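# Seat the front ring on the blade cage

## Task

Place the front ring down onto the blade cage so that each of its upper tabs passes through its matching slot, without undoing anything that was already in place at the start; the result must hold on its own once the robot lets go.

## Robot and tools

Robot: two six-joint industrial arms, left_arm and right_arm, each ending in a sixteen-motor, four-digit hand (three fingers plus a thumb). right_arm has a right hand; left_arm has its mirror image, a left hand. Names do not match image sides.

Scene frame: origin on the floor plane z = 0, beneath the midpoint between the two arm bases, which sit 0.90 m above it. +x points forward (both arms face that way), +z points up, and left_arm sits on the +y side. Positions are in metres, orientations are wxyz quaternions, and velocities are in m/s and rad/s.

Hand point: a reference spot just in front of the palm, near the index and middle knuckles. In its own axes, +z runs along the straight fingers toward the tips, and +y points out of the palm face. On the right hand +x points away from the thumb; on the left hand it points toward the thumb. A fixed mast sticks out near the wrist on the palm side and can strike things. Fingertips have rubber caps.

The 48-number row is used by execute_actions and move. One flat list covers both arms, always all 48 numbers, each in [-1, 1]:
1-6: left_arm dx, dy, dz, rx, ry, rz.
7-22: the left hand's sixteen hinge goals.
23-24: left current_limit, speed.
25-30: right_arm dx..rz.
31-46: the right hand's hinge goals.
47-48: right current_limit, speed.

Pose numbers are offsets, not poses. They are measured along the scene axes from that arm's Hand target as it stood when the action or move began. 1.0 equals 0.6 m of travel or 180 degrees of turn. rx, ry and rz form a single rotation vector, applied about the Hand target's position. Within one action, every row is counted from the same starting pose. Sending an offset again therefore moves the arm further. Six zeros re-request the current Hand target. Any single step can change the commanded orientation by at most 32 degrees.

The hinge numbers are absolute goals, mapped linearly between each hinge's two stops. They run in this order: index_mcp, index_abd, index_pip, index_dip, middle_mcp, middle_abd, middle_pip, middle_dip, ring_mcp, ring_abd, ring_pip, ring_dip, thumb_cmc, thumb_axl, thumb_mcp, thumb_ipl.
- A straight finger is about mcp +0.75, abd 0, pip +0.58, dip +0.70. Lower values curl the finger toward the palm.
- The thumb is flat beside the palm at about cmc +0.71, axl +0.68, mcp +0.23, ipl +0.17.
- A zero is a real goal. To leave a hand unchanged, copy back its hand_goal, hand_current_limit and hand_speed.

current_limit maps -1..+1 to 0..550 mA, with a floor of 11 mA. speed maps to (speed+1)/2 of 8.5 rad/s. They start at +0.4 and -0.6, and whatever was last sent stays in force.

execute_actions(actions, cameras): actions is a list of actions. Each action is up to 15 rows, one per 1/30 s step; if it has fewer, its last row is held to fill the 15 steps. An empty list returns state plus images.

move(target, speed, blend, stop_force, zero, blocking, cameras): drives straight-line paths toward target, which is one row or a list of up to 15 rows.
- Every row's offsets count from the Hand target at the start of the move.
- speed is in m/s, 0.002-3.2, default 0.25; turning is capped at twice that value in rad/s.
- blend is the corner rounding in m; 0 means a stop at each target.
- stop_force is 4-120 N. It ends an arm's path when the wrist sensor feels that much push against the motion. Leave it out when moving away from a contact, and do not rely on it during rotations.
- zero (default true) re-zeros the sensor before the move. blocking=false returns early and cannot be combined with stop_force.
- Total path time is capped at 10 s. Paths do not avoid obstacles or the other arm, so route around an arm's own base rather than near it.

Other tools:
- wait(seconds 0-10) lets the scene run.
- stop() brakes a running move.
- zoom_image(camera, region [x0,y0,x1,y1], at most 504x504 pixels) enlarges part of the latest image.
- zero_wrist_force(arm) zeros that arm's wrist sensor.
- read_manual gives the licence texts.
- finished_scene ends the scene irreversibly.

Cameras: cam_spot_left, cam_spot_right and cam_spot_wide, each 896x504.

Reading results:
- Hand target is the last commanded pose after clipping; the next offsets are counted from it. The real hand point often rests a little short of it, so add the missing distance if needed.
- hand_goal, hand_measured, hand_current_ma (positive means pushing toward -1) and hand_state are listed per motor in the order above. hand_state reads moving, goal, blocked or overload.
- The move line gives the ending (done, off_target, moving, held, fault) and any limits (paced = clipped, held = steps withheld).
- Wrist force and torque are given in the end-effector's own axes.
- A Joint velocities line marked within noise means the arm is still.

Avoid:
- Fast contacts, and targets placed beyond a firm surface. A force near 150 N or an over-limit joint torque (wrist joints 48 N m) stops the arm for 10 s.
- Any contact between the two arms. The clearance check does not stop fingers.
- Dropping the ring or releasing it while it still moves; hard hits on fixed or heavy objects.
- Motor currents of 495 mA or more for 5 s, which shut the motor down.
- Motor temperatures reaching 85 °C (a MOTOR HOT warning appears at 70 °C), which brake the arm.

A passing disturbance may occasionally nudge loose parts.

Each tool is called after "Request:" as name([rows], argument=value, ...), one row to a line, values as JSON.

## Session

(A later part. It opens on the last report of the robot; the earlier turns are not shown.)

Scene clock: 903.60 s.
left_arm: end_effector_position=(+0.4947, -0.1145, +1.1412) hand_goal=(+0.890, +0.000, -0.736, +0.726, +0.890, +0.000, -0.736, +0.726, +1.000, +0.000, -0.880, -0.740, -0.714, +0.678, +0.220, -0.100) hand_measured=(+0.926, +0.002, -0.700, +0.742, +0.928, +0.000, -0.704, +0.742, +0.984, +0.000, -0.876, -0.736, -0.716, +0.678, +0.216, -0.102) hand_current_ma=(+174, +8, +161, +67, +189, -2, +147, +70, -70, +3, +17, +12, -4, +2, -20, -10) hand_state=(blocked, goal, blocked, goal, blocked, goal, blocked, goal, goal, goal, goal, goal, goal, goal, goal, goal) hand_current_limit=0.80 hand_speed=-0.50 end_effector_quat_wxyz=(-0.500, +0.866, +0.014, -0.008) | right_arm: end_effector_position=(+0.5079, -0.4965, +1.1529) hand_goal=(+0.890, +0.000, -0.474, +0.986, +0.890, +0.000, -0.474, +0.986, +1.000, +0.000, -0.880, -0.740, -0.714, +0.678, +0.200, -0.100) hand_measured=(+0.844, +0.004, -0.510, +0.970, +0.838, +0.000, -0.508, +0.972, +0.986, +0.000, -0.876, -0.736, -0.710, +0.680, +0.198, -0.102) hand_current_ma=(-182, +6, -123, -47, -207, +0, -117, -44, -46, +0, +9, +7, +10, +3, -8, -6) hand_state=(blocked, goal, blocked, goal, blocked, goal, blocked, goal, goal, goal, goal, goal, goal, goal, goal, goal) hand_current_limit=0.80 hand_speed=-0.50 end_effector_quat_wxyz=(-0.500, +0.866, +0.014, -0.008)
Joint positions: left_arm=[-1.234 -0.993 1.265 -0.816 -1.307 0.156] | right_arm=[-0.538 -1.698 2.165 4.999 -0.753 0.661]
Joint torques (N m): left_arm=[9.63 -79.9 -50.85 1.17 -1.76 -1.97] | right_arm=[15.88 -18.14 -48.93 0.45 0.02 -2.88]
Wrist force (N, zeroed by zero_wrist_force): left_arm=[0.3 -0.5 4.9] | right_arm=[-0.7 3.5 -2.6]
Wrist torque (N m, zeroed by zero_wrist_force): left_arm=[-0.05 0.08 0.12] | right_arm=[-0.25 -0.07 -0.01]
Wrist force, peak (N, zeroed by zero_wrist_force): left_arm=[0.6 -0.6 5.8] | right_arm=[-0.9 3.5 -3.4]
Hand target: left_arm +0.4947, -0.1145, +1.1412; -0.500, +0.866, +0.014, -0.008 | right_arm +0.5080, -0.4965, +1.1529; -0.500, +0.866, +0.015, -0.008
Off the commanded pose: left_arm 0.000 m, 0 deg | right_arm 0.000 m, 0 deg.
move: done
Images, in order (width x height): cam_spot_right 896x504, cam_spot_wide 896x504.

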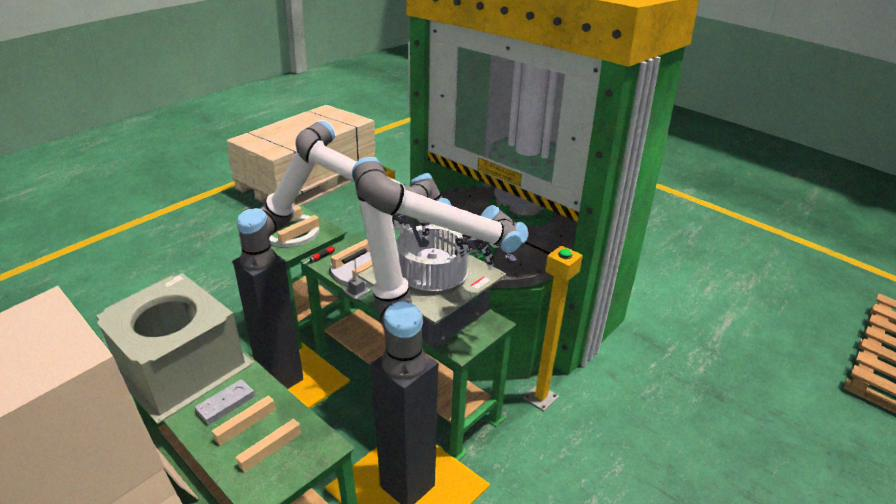

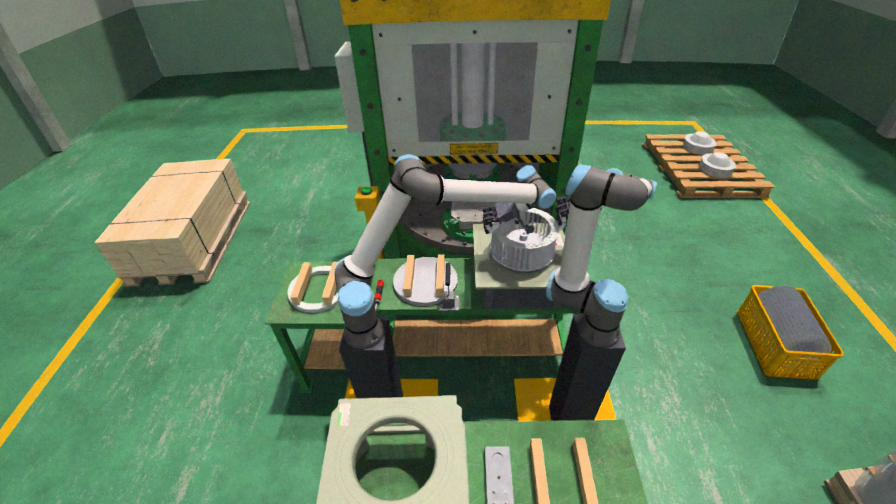

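Request:
move(target=[0,0,0.0083333,0,0,0,0.89,0,-0.737,0.725,0.89,0,-0.737,0.725,1.0,0,-0.88,-0.74,-0.714,0.678,0.22,-0.1,0.8,-0.5,0,0,0.0083333,0,0,0,0.89,0,-0.474,0.986,0.89,0,-0.474,0.986,1.0,0,-0.88,-0.74,-0.714,0.678,0.20,-0.1,0.8,-0.5], speed=0.01, cameras=["cam_spot_right","cam_spot_wide"])

Request:
zoom_image(camera="cam_spot_right", region=[428, 222, 460, 254])

Request:
zoom_image(camera="cam_spot_right", region=[404, 250, 434, 270])

Request:
zoom_image(camera="cam_spot_wide", region=[524, 234, 560, 258])

Scene clock: 905.90 s.
left_arm: end_effector_position=(+0.4947, -0.1145, +1.1460) hand_goal=(+0.890, +0.000, -0.736, +0.726, +0.890, +0.000, -0.736, +0.726, +1.000, +0.000, -0.880, -0.740, -0.714, +0.678, +0.220, -0.100) hand_measured=(+0.926, +0.002, -0.700, +0.742, +0.928, +0.000, -0.704, +0.742, +0.984, +0.000, -0.876, -0.736, -0.716, +0.678, +0.216, -0.102) hand_current_ma=(+174, +8, +161, +67, +189, -2, +147, +70, -70, +3, +17, +12, -4, +2, -20, -10) hand_state=(blocked, goal, blocked, goal, blocked, goal, blocked, goal, goal, goal, goal, goal, goal, goal, goal, goal) hand_current_limit=0.80 hand_speed=-0.50 end_effector_quat_wxyz=(-0.500, +0.866, +0.014, -0.008) | right_arm: end_effector_position=(+0.5080, -0.4965, +1.1576) hand_goal=(+0.890, +0.000, -0.474, +0.986, +0.890, +0.000, -0.474, +0.986, +1.000, +0.000, -0.880, -0.740, -0.714, +0.678, +0.200, -0.100) hand_measured=(+0.844, +0.004, -0.510, +0.970, +0.838, +0.000, -0.508, +0.972, +0.986, +0.000, -0.876, -0.736, -0.710, +0.680, +0.198, -0.102) hand_current_ma=(-183, +7, -123, -47, -207, +0, -117, -44, -46, +0, +9, +7, +10, +3, -8, -6) hand_state=(blocked, goal, blocked, goal, blocked, goal, blocked, goal, goal, goal, goal, goal, goal, goal, goal, goal) hand_current_limit=0.80 hand_speed=-0.50 end_effector_quat_wxyz=(-0.500, +0.866, +0.015, -0.008)
Joint positions: left_arm=[-1.234 -0.995 1.26 -0.808 -1.307 0.155] | right_arm=[-0.538 -1.702 2.158 5.009 -0.753 0.66]
Joint torques (N m): left_arm=[11.14 -104.44 -50.82 1.44 -1.61 -2.21] | right_arm=[14.58 -41.12 -48.58 0.55 0.25 -1.55]
Wrist force (N, zeroed by zero_wrist_force): left_arm=[0.0 -0.5 4.8] | right_arm=[-0.6 3.6 -2.4]
Wrist torque (N m, zeroed by zero_wrist_force): left_arm=[-0.09 0.06 0.12] | right_arm=[-0.26 -0.06 -0.01]
Wrist force, peak (N, zeroed by zero_wrist_force): left_arm=[0.3 -0.6 5.4] | right_arm=[-1.0 3.9 -2.9]
Hand target: left_arm +0.4947, -0.1145, +1.1462; -0.500, +0.866, +0.014, -0.008 | right_arm +0.5080, -0.4965, +1.1579; -0.500, +0.866, +0.015, -0.008
Off the commanded pose: left_arm 0.000 m, 0 deg | right_arm 0.000 m, 0 deg.
move: done
Images, in order (width x height): cam_spot_right 896x504, cam_spot_wide 896x504.

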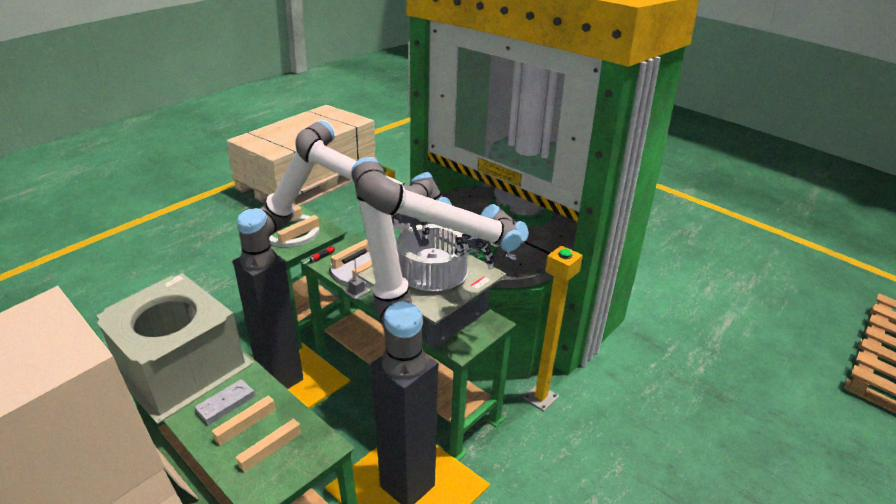

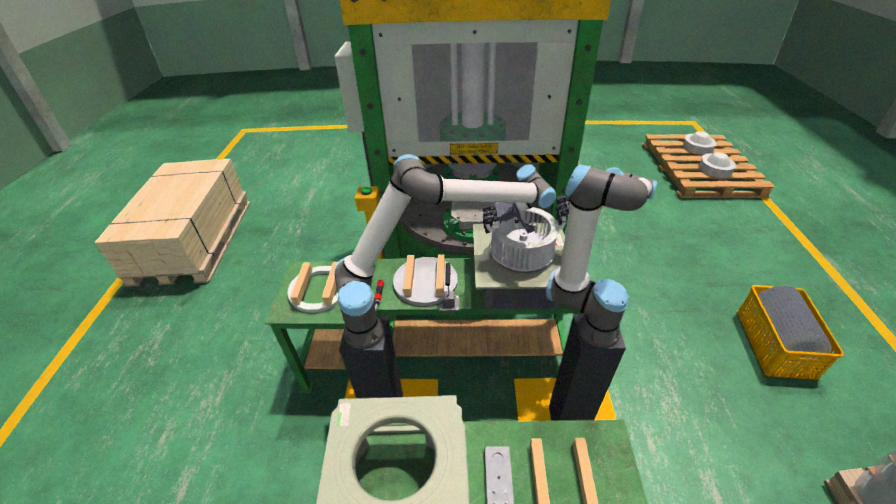

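Scaled by 15.750.

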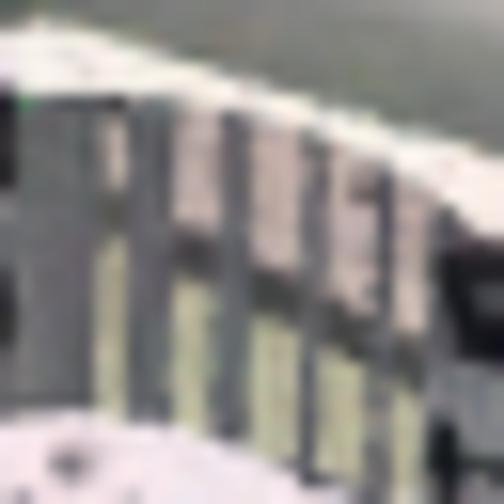

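Scaled by 16.800.

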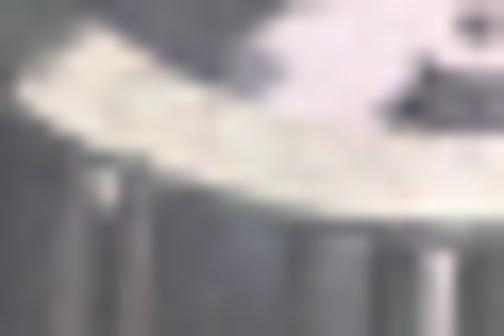

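Scaled by 14.000.

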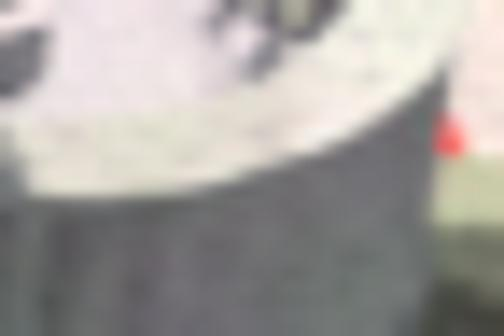

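Request:
move(target=[-0.010843,-0.000663,0,0,0,0.016667,0.89,0,-0.737,0.725,0.89,0,-0.737,0.725,1.0,0,-0.88,-0.74,-0.714,0.678,0.22,-0.1,0.8,-0.5,0.022445,0.001373,0,0,0,0.016667,0.89,0,-0.474,0.986,0.89,0,-0.474,0.986,1.0,0,-0.88,-0.74,-0.714,0.678,0.20,-0.1,0.8,-0.5], speed=0.02, cameras=["cam_spot_right"])

Request:
zoom_image(camera="cam_spot_right", region=[428, 222, 460, 254])

Request:
zoom_image(camera="cam_spot_right", region=[404, 250, 434, 270])

Scene clock: 908.53 s.
left_arm: end_effector_position=(+0.4882, -0.1149, +1.1462) hand_goal=(+0.890, +0.000, -0.736, +0.726, +0.890, +0.000, -0.736, +0.726, +1.000, +0.000, -0.880, -0.740, -0.714, +0.678, +0.220, -0.100) hand_measured=(+0.926, +0.002, -0.700, +0.742, +0.928, +0.000, -0.704, +0.742, +0.984, +0.000, -0.876, -0.736, -0.716, +0.678, +0.216, -0.102) hand_current_ma=(+174, +8, +161, +67, +189, -2, +147, +70, -70, +3, +17, +12, -4, +2, -20, -10) hand_state=(blocked, goal, blocked, goal, blocked, goal, blocked, goal, goal, goal, goal, goal, goal, goal, goal, goal) hand_current_limit=0.80 hand_speed=-0.50 end_effector_quat_wxyz=(-0.500, +0.865, +0.036, -0.021) | right_arm: end_effector_position=(+0.5213, -0.4957, +1.1579) hand_goal=(+0.890, +0.000, -0.474, +0.986, +0.890, +0.000, -0.474, +0.986, +1.000, +0.000, -0.880, -0.740, -0.714, +0.678, +0.200, -0.100) hand_measured=(+0.842, +0.004, -0.510, +0.970, +0.838, +0.000, -0.508, +0.972, +0.986, +0.000, -0.876, -0.736, -0.710, +0.680, +0.198, -0.102) hand_current_ma=(-185, +7, -123, -47, -210, +0, -117, -44, -46, +0, +9, +7, +10, +3, -8, -6) hand_state=(blocked, goal, blocked, goal, blocked, goal, blocked, goal, goal, goal, goal, goal, goal, goal, goal, goal) hand_current_limit=0.80 hand_speed=-0.50 end_effector_quat_wxyz=(-0.500, +0.865, +0.037, -0.021)
Joint positions: left_arm=[-1.232 -0.991 1.252 -0.798 -1.35 0.129] | right_arm=[-0.513 -1.662 2.12 5.028 -0.772 0.632]
Joint torques (N m): left_arm=[9.76 -80.77 -50.53 1.27 -1.42 -2.42] | right_arm=[11.83 -20.84 -49.29 0.95 -0.18 -2.84]
Wrist force (N, zeroed by zero_wrist_force): left_arm=[0.6 -0.8 4.3] | right_arm=[-0.9 3.6 -2.5]
Wrist torque (N m, zeroed by zero_wrist_force): left_arm=[-0.07 0.04 0.13] | right_arm=[-0.24 -0.06 -0.03]
Wrist force, peak (N, zeroed by zero_wrist_force): left_arm=[0.5 -1.0 5.3] | right_arm=[-0.7 3.7 -3.3]
Hand target: left_arm +0.4881, -0.1149, +1.1462; -0.500, +0.865, +0.037, -0.021 | right_arm +0.5215, -0.4957, +1.1579; -0.500, +0.865, +0.037, -0.021
Off the commanded pose: left_arm 0.000 m, 0 deg | right_arm 0.000 m, 0 deg.
move: done
Images, in order (width x height): cam_spot_right 896x504.

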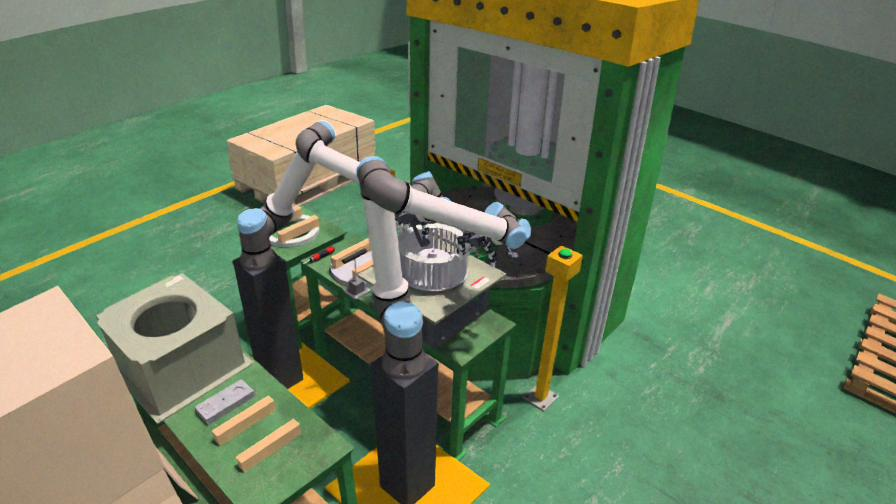

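Scaled by 15.750.

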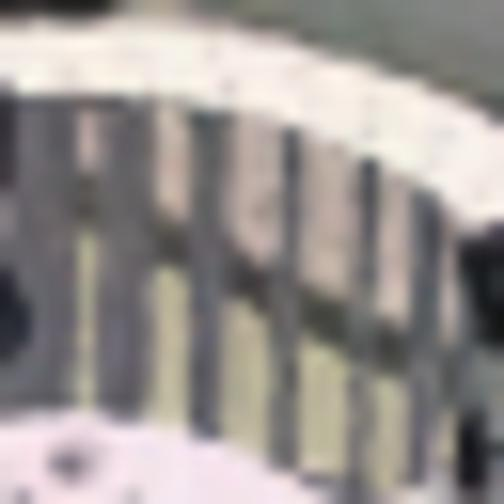

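Scaled by 16.800.

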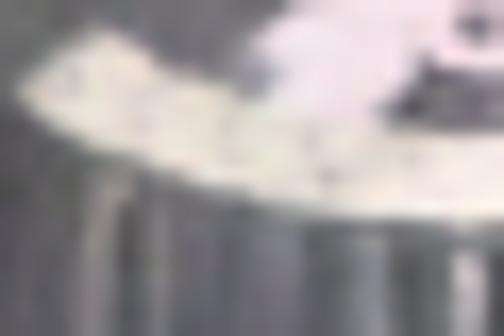

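Request:
zoom_image(camera="cam_spot_right", region=[385, 210, 495, 300])

Request:
zoom_image(camera="cam_spot_right", region=[440, 220, 490, 260])

Scaled by 4.582.

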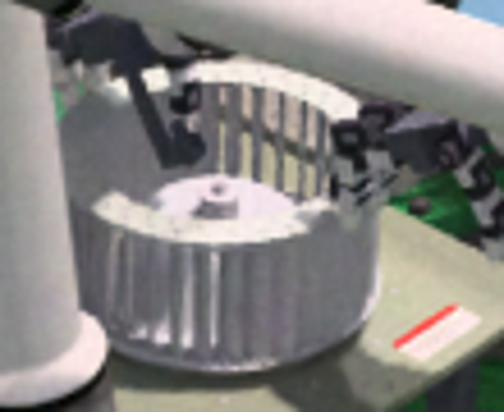

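Scaled by 10.080.

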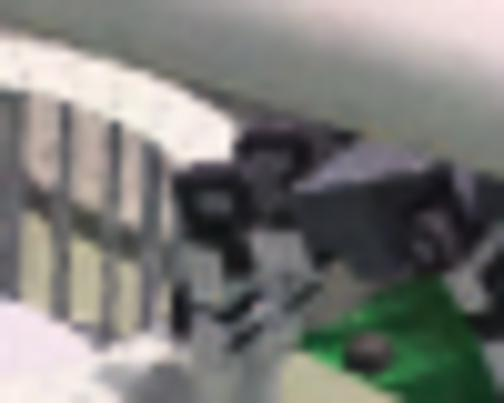

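Request:
move([
  [0,0,0.025,0,0,0,0.89,0,-0.737,0.725,0.89,0,-0.737,0.725,1.0,0,-0.88,-0.74,-0.714,0.678,0.22,-0.1,0.8,-0.5,0,0,0.025,0,0,0,0.89,0,-0.474,0.986,0.89,0,-0.474,0.986,1.0,0,-0.88,-0.74,-0.714,0.678,0.20,-0.1,0.8,-0.5],
], speed=0.02, cameras=["cam_spot_right"])

Request:
zoom_image(camera="cam_spot_right", region=[428, 222, 460, 254])

Request:
zoom_image(camera="cam_spot_right", region=[385, 210, 495, 300])

Scene clock: 911.10 s.
left_arm: end_effector_position=(+0.4881, -0.1149, +1.1610) hand_goal=(+0.890, +0.000, -0.736, +0.726, +0.890, +0.000, -0.736, +0.726, +1.000, +0.000, -0.880, -0.740, -0.714, +0.678, +0.220, -0.100) hand_measured=(+0.914, +0.002, -0.700, +0.742, +0.918, +0.000, -0.704, +0.742, +0.984, +0.000, -0.876, -0.736, -0.716, +0.678, +0.216, -0.102) hand_current_ma=(+118, +8, +161, +67, +135, -2, +147, +70, -70, +3, +17, +12, -4, +2, -20, -10) hand_state=(blocked, goal, blocked, goal, blocked, goal, blocked, goal, goal, goal, goal, goal, goal, goal, goal, goal) hand_current_limit=0.80 hand_speed=-0.50 end_effector_quat_wxyz=(-0.500, +0.865, +0.037, -0.021) | right_arm: end_effector_position=(+0.5215, -0.4957, +1.1727) hand_goal=(+0.890, +0.000, -0.474, +0.986, +0.890, +0.000, -0.474, +0.986, +1.000, +0.000, -0.880, -0.740, -0.714, +0.678, +0.200, -0.100) hand_measured=(+0.872, +0.004, -0.478, +0.984, +0.870, +0.000, -0.478, +0.984, +0.986, +0.000, -0.876, -0.736, -0.710, +0.680, +0.198, -0.102) hand_current_ma=(-58, +7, -7, -6, -64, +0, -7, -6, -46, +0, +9, +7, +10, +3, -8, -6) hand_state=(goal, goal, goal, goal, goal, goal, goal, goal, goal, goal, goal, goal, goal, goal, goal, goal) hand_current_limit=0.80 hand_speed=-0.50 end_effector_quat_wxyz=(-0.500, +0.865, +0.037, -0.021) end_effector_velocity=(-0.001, +0.000, +0.001) end_effector_angular_velocity=(+0.001, +0.002, +0.001)
Joint positions: left_arm=[-1.232 -0.997 1.235 -0.775 -1.351 0.129] | right_arm=[-0.512 -1.674 2.102 5.058 -0.772 0.632]
Joint velocities: left_arm=[within noise] | right_arm=[0 -0.001 -0.002 0.005 -0.001 0]
Joint torques (N m): left_arm=[10.19 -104.39 -51.01 1.53 -0.16 -1.7] | right_arm=[7.13 -42.94 -49.67 -0.16 0.88 1.53]
Wrist force (N, zeroed by zero_wrist_force): left_arm=[-0.6 0.3 3.3] | right_arm=[0.0 -0.4 0.3]
Wrist torque (N m, zeroed by zero_wrist_force): left_arm=[-0.08 -0.02 0.11] | right_arm=[-0.07 -0.01 -0.02]
Wrist force, peak (N, zeroed by zero_wrist_force): left_arm=[0.4 -0.6 5.0] | right_arm=[-1.0 4.0 -2.2]
Hand target: left_arm +0.4881, -0.1149, +1.1612; -0.500, +0.865, +0.037, -0.021 | right_arm +0.5215, -0.4957, +1.1729; -0.500, +0.865, +0.037, -0.021
Off the commanded pose: left_arm 0.000 m, 0 deg | right_arm 0.000 m, 0 deg.
move: done
Images, in order (width x height): cam_spot_right 896x504.

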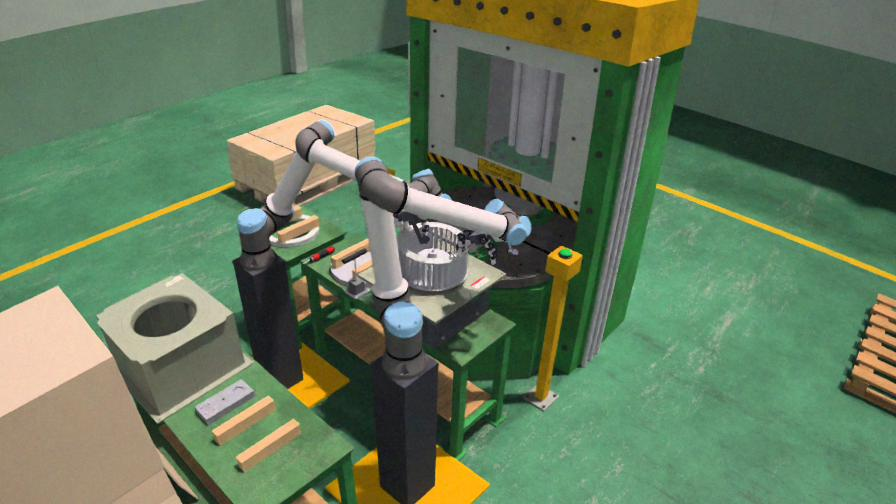

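Scaled by 15.750.

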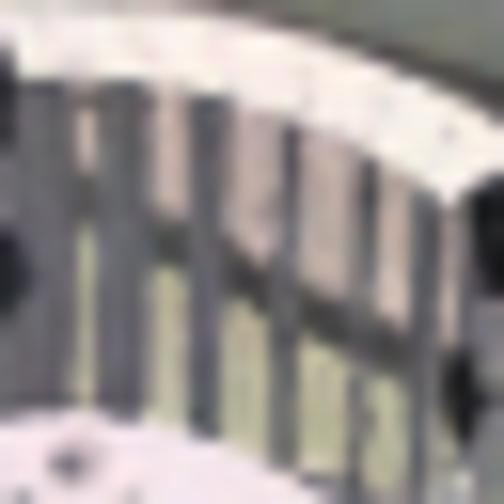

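Scaled by 4.582.

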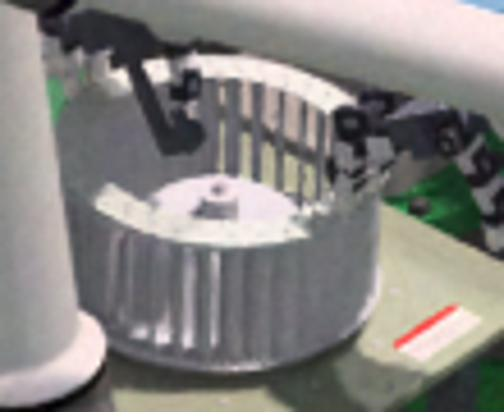

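Request:
wait(seconds=0.1, cameras=["all"])

Request:
zoom_image(camera="cam_spot_wide", region=[480, 195, 570, 275])

Request:
zoom_image(camera="cam_spot_left", region=[400, 200, 560, 330])

Scene clock: 911.93 s.
left_arm: end_effector_position=(+0.4881, -0.1149, +1.1612) hand_goal=(+0.890, +0.000, -0.736, +0.726, +0.890, +0.000, -0.736, +0.726, +1.000, +0.000, -0.880, -0.740, -0.714, +0.678, +0.220, -0.100) hand_measured=(+0.914, +0.002, -0.700, +0.742, +0.918, +0.000, -0.704, +0.742, +0.984, +0.000, -0.876, -0.736, -0.716, +0.678, +0.216, -0.102) hand_current_ma=(+117, +8, +161, +67, +133, -2, +147, +70, -70, +3, +17, +12, -4, +2, -20, -10) hand_state=(blocked, goal, blocked, goal, blocked, goal, blocked, goal, goal, goal, goal, goal, goal, goal, goal, goal) hand_current_limit=0.80 hand_speed=-0.50 end_effector_quat_wxyz=(-0.500, +0.865, +0.037, -0.021) | right_arm: end_effector_position=(+0.5215, -0.4957, +1.1729) hand_goal=(+0.890, +0.000, -0.474, +0.986, +0.890, +0.000, -0.474, +0.986, +1.000, +0.000, -0.880, -0.740, -0.714, +0.678, +0.200, -0.100) hand_measured=(+0.872, +0.004, -0.478, +0.984, +0.870, +0.000, -0.478, +0.984, +0.986, +0.000, -0.876, -0.736, -0.710, +0.680, +0.198, -0.102) hand_current_ma=(-58, +7, -7, -6, -64, +0, -7, -6, -46, +0, +9, +7, +10, +3, -8, -6) hand_state=(goal, goal, goal, goal, goal, goal, goal, goal, goal, goal, goal, goal, goal, goal, goal, goal) hand_current_limit=0.80 hand_speed=-0.50 end_effector_quat_wxyz=(-0.500, +0.865, +0.037, -0.021)
Joint positions: left_arm=[-1.232 -0.997 1.235 -0.775 -1.351 0.129] | right_arm=[-0.512 -1.674 2.101 5.058 -0.772 0.632]
Joint torques (N m): left_arm=[8.22 -106.2 -50.14 1.76 1.33 -1.72] | right_arm=[-2.07 -44.21 -49.99 0.16 0.48 -0.72]
Wrist force (N, zeroed by zero_wrist_force): left_arm=[-0.9 0.3 3.5] | right_arm=[0.1 -0.3 0.2]
Wrist torque (N m, zeroed by zero_wrist_force): left_arm=[-0.08 0.03 0.07] | right_arm=[-0.03 -0.02 -0.01]
Wrist force, peak (N, zeroed by zero_wrist_force): left_arm=[-0.9 0.3 3.5] | right_arm=[0.2 0.0 0.6]
Hand target: left_arm +0.4881, -0.1149, +1.1612; -0.500, +0.865, +0.037, -0.021 | right_arm +0.5215, -0.4957, +1.1729; -0.500, +0.865, +0.037, -0.021
Off the commanded pose: left_arm 0.000 m, 0 deg | right_arm 0.000 m, 0 deg.
wait: 0.10 s; at rest from the start

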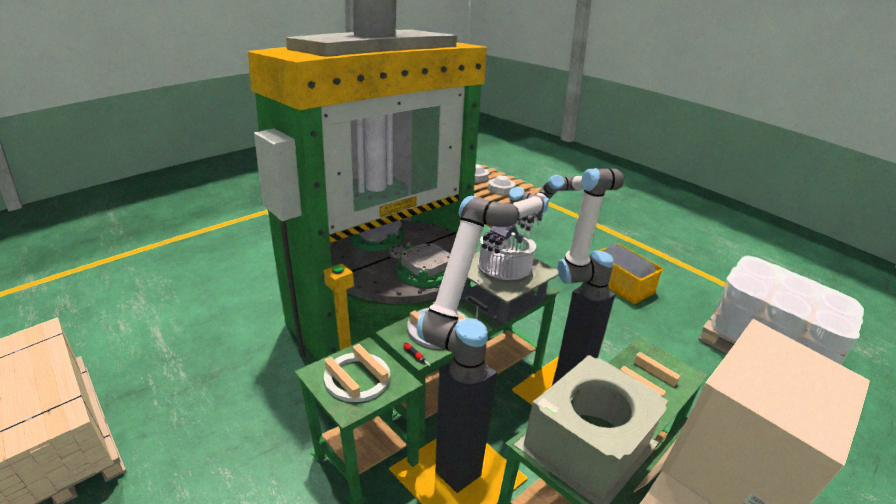

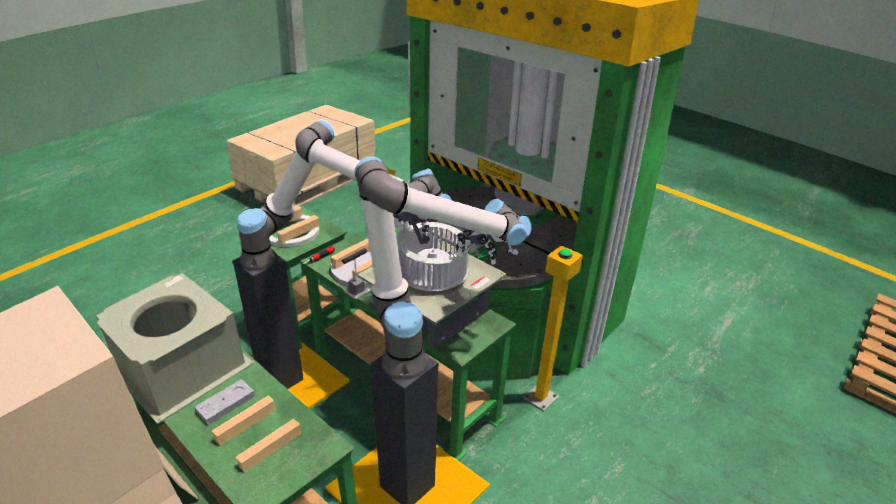

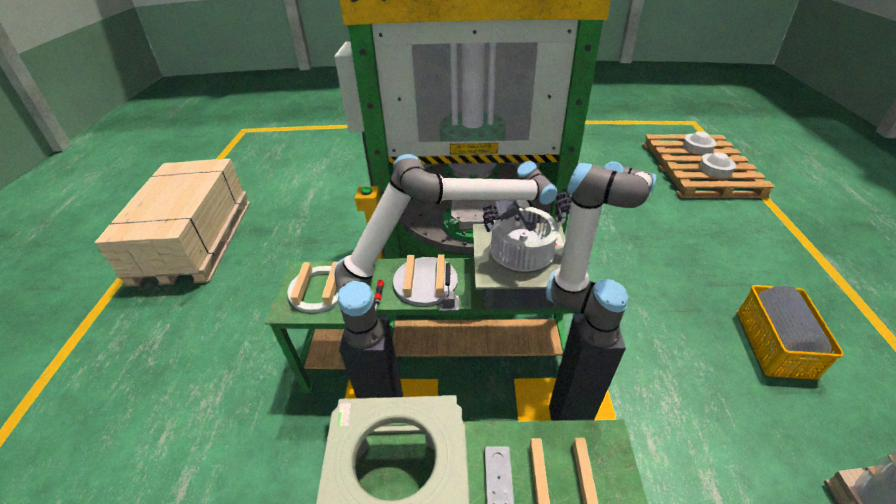

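Scaled by 5.600.

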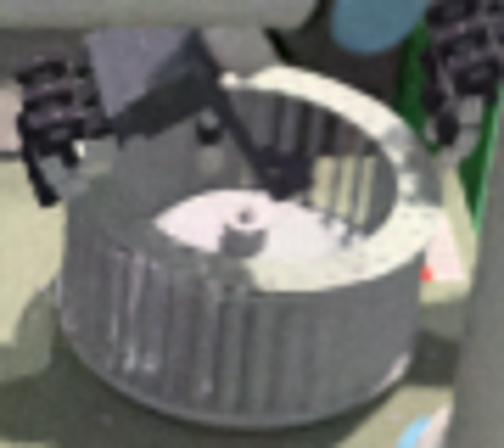

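Scaled by 3.150.

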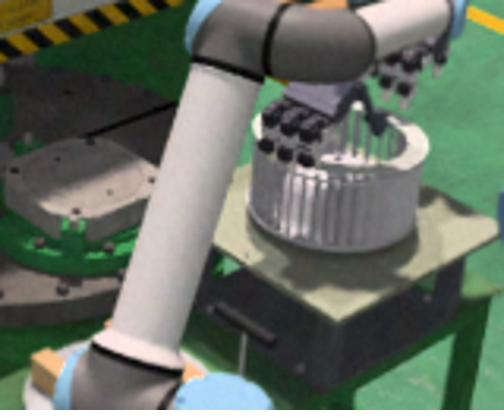

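Request:
zoom_image(camera="cam_spot_right", region=[404, 250, 434, 270])

Request:
zoom_image(camera="cam_spot_wide", region=[524, 234, 560, 258])

Request:
zoom_image(camera="cam_spot_left", region=[475, 225, 545, 275])

Request:
zoom_image(camera="cam_spot_right", region=[440, 220, 490, 260])

Scaled by 16.800.

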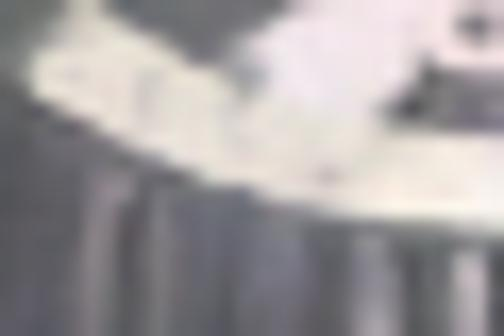

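Scaled by 14.000.

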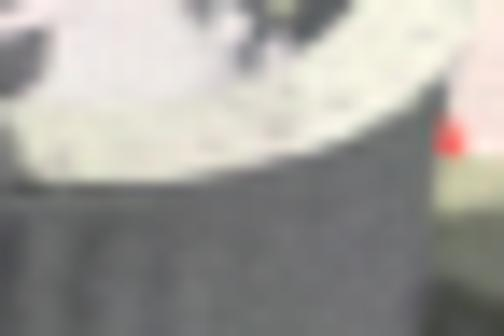

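Scaled by 7.200.

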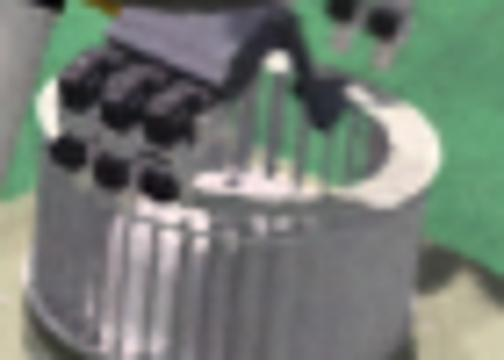

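Scaled by 10.080.

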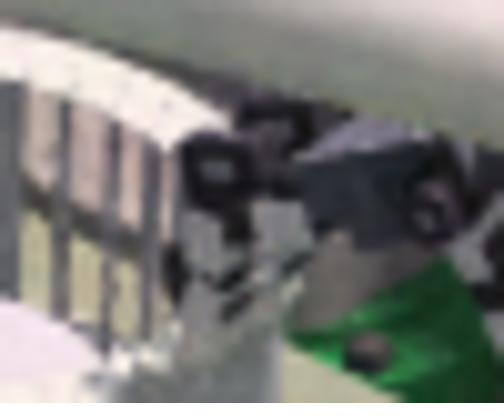

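Request:
move([
  [0,0,-0.03333,0,0,0,0.89,0,-0.737,0.725,0.89,0,-0.737,0.725,1.0,0,-0.88,-0.74,-0.714,0.678,0.22,-0.1,0.8,-0.5,0.0022,-0.025,0,0,0,0,0.89,0,-0.474,0.986,0.89,0,-0.474,0.986,1.0,0,-0.88,-0.74,-0.714,0.678,0.20,-0.1,0.8,-0.5],
], speed=0.02, cameras=["cam_spot_right","cam_spot_wide","cam_spot_left"])

Request:
zoom_image(camera="cam_spot_right", region=[385, 210, 495, 300])

Request:
zoom_image(camera="cam_spot_wide", region=[480, 195, 570, 275])

Request:
zoom_image(camera="cam_spot_left", region=[475, 225, 545, 275])

Scene clock: 914.53 s.
left_arm: end_effector_position=(+0.4881, -0.1149, +1.1415) hand_goal=(+0.890, +0.000, -0.736, +0.726, +0.890, +0.000, -0.736, +0.726, +1.000, +0.000, -0.880, -0.740, -0.714, +0.678, +0.220, -0.100) hand_measured=(+0.912, +0.002, -0.706, +0.738, +0.916, +0.000, -0.710, +0.738, +0.984, +0.000, -0.876, -0.736, -0.716, +0.678, +0.216, -0.102) hand_current_ma=(+108, +8, +132, +56, +118, -2, +117, +55, -70, +3, +17, +12, -4, +2, -20, -10) hand_state=(blocked, goal, blocked, goal, blocked, goal, blocked, goal, goal, goal, goal, goal, goal, goal, goal, goal) hand_current_limit=0.80 hand_speed=-0.50 end_effector_quat_wxyz=(-0.500, +0.865, +0.037, -0.021) | right_arm: end_effector_position=(+0.5228, -0.5105, +1.1729) hand_goal=(+0.890, +0.000, -0.474, +0.986, +0.890, +0.000, -0.474, +0.986, +1.000, +0.000, -0.880, -0.740, -0.714, +0.678, +0.200, -0.100) hand_measured=(+0.872, +0.004, -0.478, +0.984, +0.872, +0.000, -0.476, +0.984, +0.986, +0.000, -0.876, -0.736, -0.710, +0.680, +0.198, -0.102) hand_current_ma=(-57, +7, -7, -6, -64, +0, -7, -6, -46, +0, +9, +7, +10, +3, -8, -6) hand_state=(goal, goal, goal, goal, goal, goal, goal, goal, goal, goal, goal, goal, goal, goal, goal, goal) hand_current_limit=0.80 hand_speed=-0.50 end_effector_quat_wxyz=(-0.500, +0.865, +0.037, -0.021)
Joint positions: left_arm=[-1.232 -0.989 1.257 -0.805 -1.351 0.129] | right_arm=[-0.535 -1.665 2.09 5.076 -0.788 0.609]
Joint torques (N m): left_arm=[6.12 -77.98 -33.83 -3.48 0.7 -1.87] | right_arm=[-13.53 -21.06 -48.98 -0.13 -0.75 -2.84]
Wrist force (N, zeroed by zero_wrist_force): left_arm=[-0.6 -1.6 1.9] | right_arm=[0.0 0.1 0.1]
Wrist torque (N m, zeroed by zero_wrist_force): left_arm=[-0.02 0.10 0.07] | right_arm=[0.04 -0.01 0.01]
Wrist force, peak (N, zeroed by zero_wrist_force): left_arm=[0.0 -1.0 4.7] | right_arm=[0.4 0.0 0.6]
Hand target: left_arm +0.4881, -0.1149, +1.1412; -0.500, +0.865, +0.037, -0.021 | right_arm +0.5228, -0.5107, +1.1729; -0.500, +0.865, +0.037, -0.021
Off the commanded pose: left_arm 0.000 m, 0 deg | right_arm 0.000 m, 0 deg.
move: done

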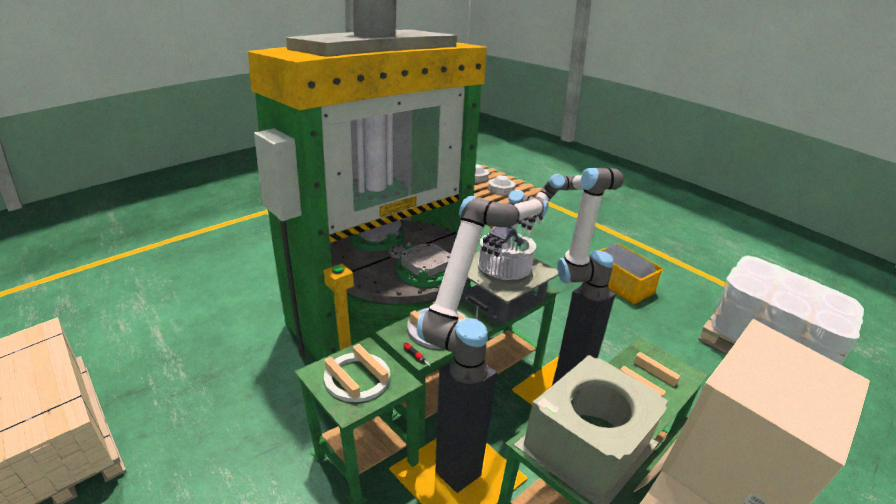

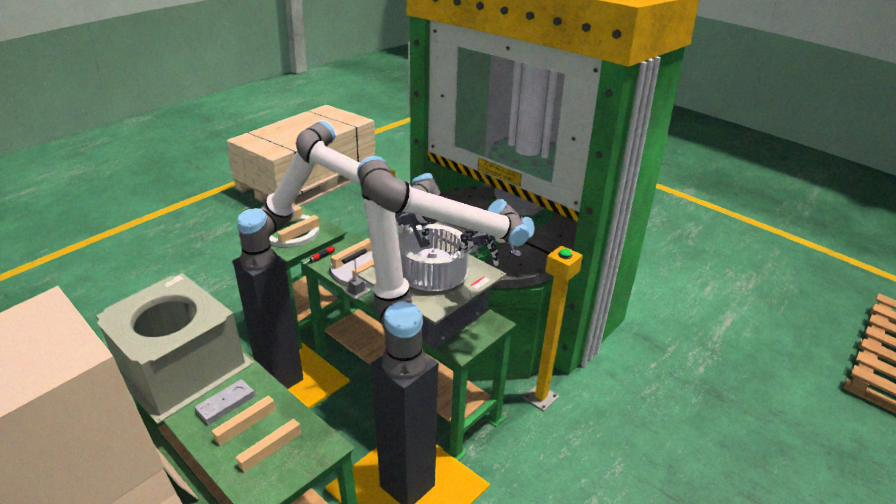

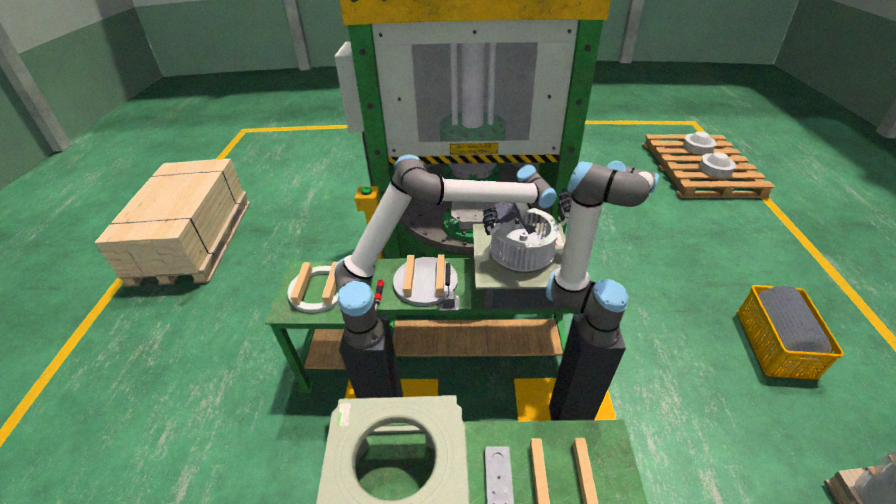

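Scaled by 4.582.

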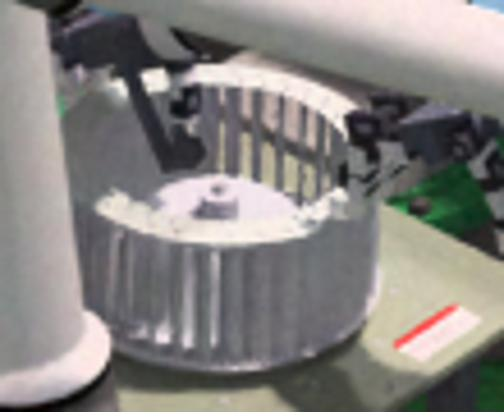

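Scaled by 5.600.

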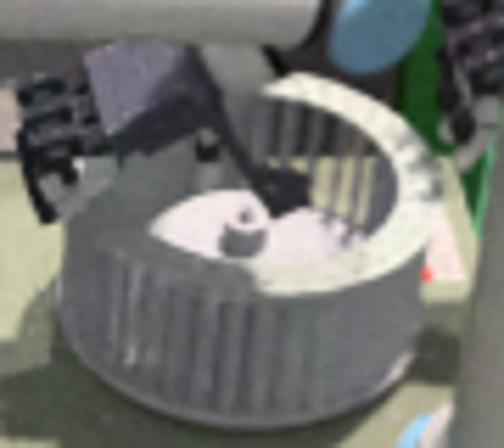

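Scaled by 7.200.

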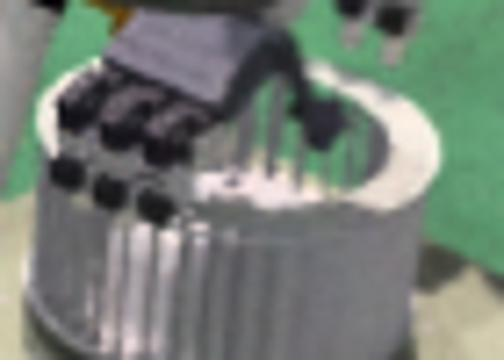

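Request:
move([
  [-0.0022,0.025,0,0,0,0,0.89,0,-0.737,0.725,0.89,0,-0.737,0.725,1.0,0,-0.88,-0.74,-0.714,0.678,0.22,-0.1,0.8,-0.5,0,0,0.01,0,0,0,0.89,0,-0.474,0.986,0.89,0,-0.474,0.986,1.0,0,-0.88,-0.74,-0.714,0.678,0.20,-0.1,0.8,-0.5],
  [-0.0022,0.025,0.2167,0,0,0,0.89,0,-0.737,0.725,0.89,0,-0.737,0.725,1.0,0,-0.88,-0.74,-0.714,0.678,0.22,-0.1,0.8,-0.5,0,0,0.1617,0,0,0,0.89,0,-0.474,0.986,0.89,0,-0.474,0.986,1.0,0,-0.88,-0.74,-0.714,0.678,0.20,-0.1,0.8,-0.5],
  [0.02,0.3415,0.2167,0,0,-0.02778,0.89,0,-0.737,0.725,0.89,0,-0.737,0.725,1.0,0,-0.88,-0.74,-0.714,0.678,0.22,-0.1,0.8,-0.5,-0.038,-0.12,0.1617,0,0,-0.02778,0.89,0,-0.474,0.986,0.89,0,-0.474,0.986,1.0,0,-0.88,-0.74,-0.714,0.678,0.20,-0.1,0.8,-0.5],
], speed=[0.04,0.15,0.25], blend=0.003, cameras=["all"])

Request:
zoom_image(camera="cam_spot_right", region=[393, 220, 475, 290])

Request:
zoom_image(camera="cam_spot_wide", region=[485, 200, 565, 270])

Request:
zoom_image(camera="cam_spot_left", region=[475, 225, 545, 285])

Scene clock: 918.10 s.
left_arm: end_effector_position=(+0.5001, +0.0897, +1.2713) hand_goal=(+0.890, +0.000, -0.736, +0.726, +0.890, +0.000, -0.736, +0.726, +1.000, +0.000, -0.880, -0.740, -0.714, +0.678, +0.220, -0.100) hand_measured=(+0.884, +0.002, -0.732, +0.728, +0.884, +0.000, -0.732, +0.728, +0.984, +0.000, -0.876, -0.736, -0.716, +0.678, +0.216, -0.102) hand_current_ma=(-23, +8, +16, +12, -22, -2, +13, +11, -70, +3, +17, +12, -4, +2, -19, -10) hand_state=(goal, goal, goal, goal, goal, goal, goal, goal, goal, goal, goal, goal, goal, goal, goal, goal) hand_current_limit=0.80 hand_speed=-0.50 end_effector_quat_wxyz=(-0.500, +0.866, -0.001, +0.001) | right_arm: end_effector_position=(+0.5000, -0.5826, +1.2699) hand_goal=(+0.890, +0.000, -0.474, +0.986, +0.890, +0.000, -0.474, +0.986, +1.000, +0.000, -0.880, -0.740, -0.714, +0.678, +0.200, -0.100) hand_measured=(+0.874, +0.004, -0.476, +0.984, +0.872, +0.000, -0.476, +0.984, +0.986, +0.000, -0.876, -0.736, -0.710, +0.680, +0.198, -0.102) hand_current_ma=(-54, +6, -7, -6, -61, +0, -6, -6, -45, +0, +9, +7, +9, +3, -8, -6) hand_state=(goal, goal, goal, goal, goal, goal, goal, goal, goal, goal, goal, goal, goal, goal, goal, goal) hand_current_limit=0.80 hand_speed=-0.50 end_effector_quat_wxyz=(-0.500, +0.866, +0.000, +0.001)
Joint positions: left_arm=[-1.146 -1.33 1.517 -0.752 -1.203 0.223] | right_arm=[-0.688 -1.742 1.97 5.317 -0.836 0.547]
Joint torques (N m): left_arm=[12.83 -75.04 -33.6 -2.89 2.36 1.9] | right_arm=[-14.13 -39.66 -36.26 0.45 -1.17 -2.31]
Wrist force (N, zeroed by zero_wrist_force): left_arm=[-0.4 -0.1 -0.1] | right_arm=[-0.2 0.4 0.0]
Wrist torque (N m, zeroed by zero_wrist_force): left_arm=[-0.01 0.04 -0.07] | right_arm=[0.03 -0.02 0.01]
Wrist force, peak (N, zeroed by zero_wrist_force): left_arm=[-0.3 -1.7 2.1] | right_arm=[0.0 0.6 0.7]
Hand target: left_arm +0.5001, +0.0900, +1.2713; -0.500, +0.866, -0.001, +0.001 | right_arm +0.5000, -0.5827, +1.2699; -0.500, +0.866, +0.000, +0.001
Off the commanded pose: left_arm 0.000 m, 0 deg | right_arm 0.000 m, 0 deg.
move: done

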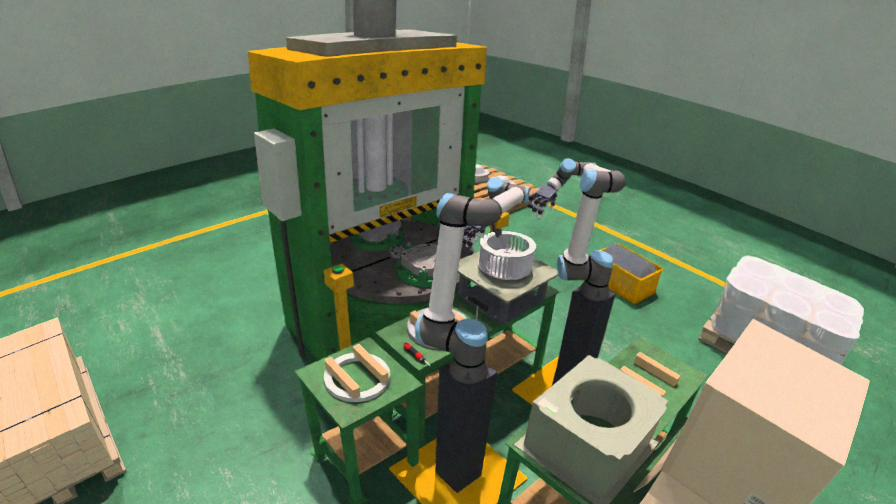

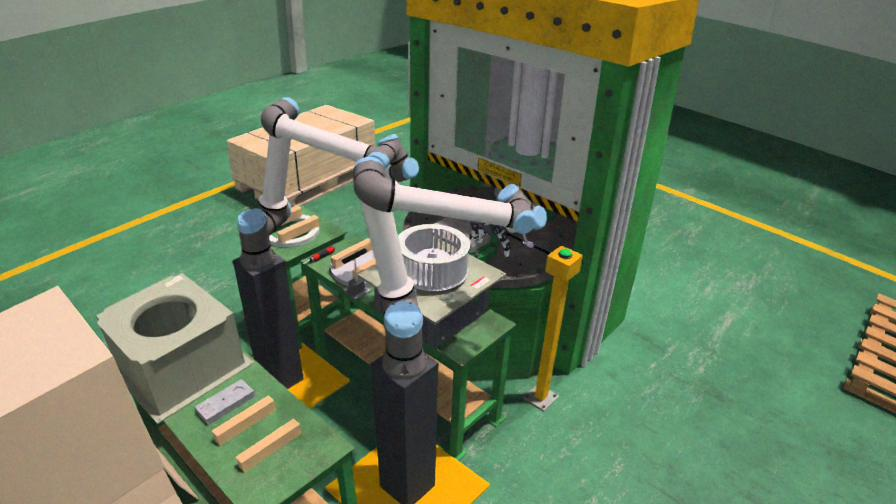

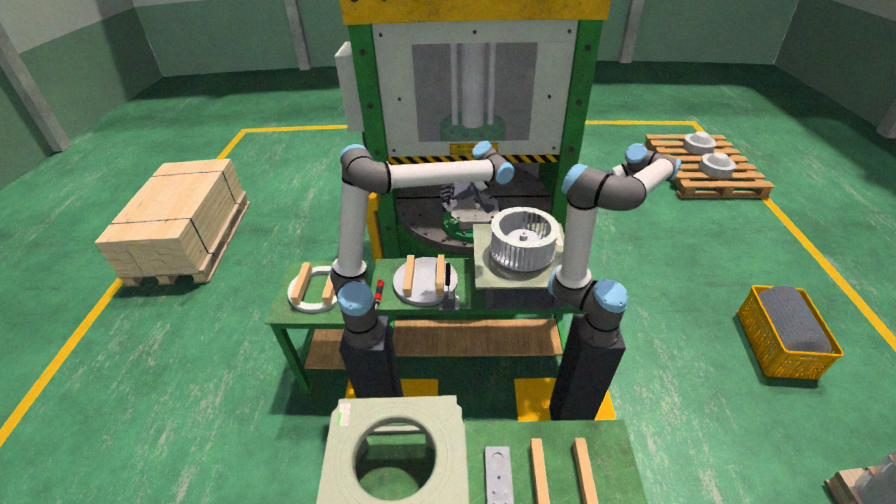

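Scaled by 6.146.

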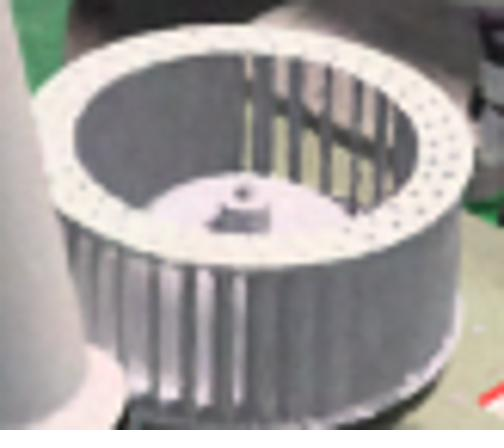

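Scaled by 6.300.

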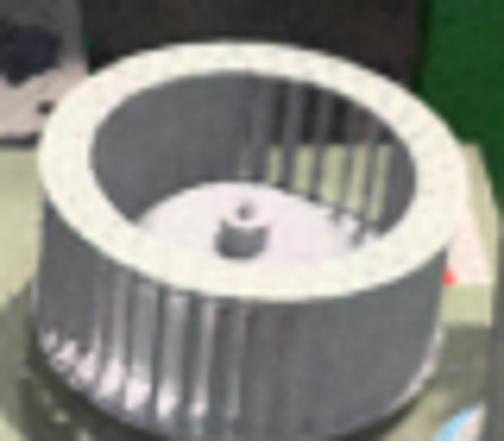

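Scaled by 7.200.

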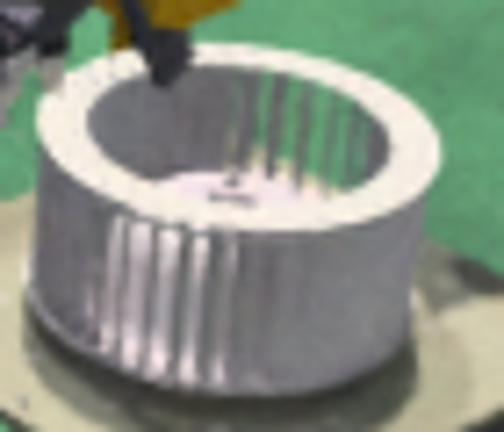

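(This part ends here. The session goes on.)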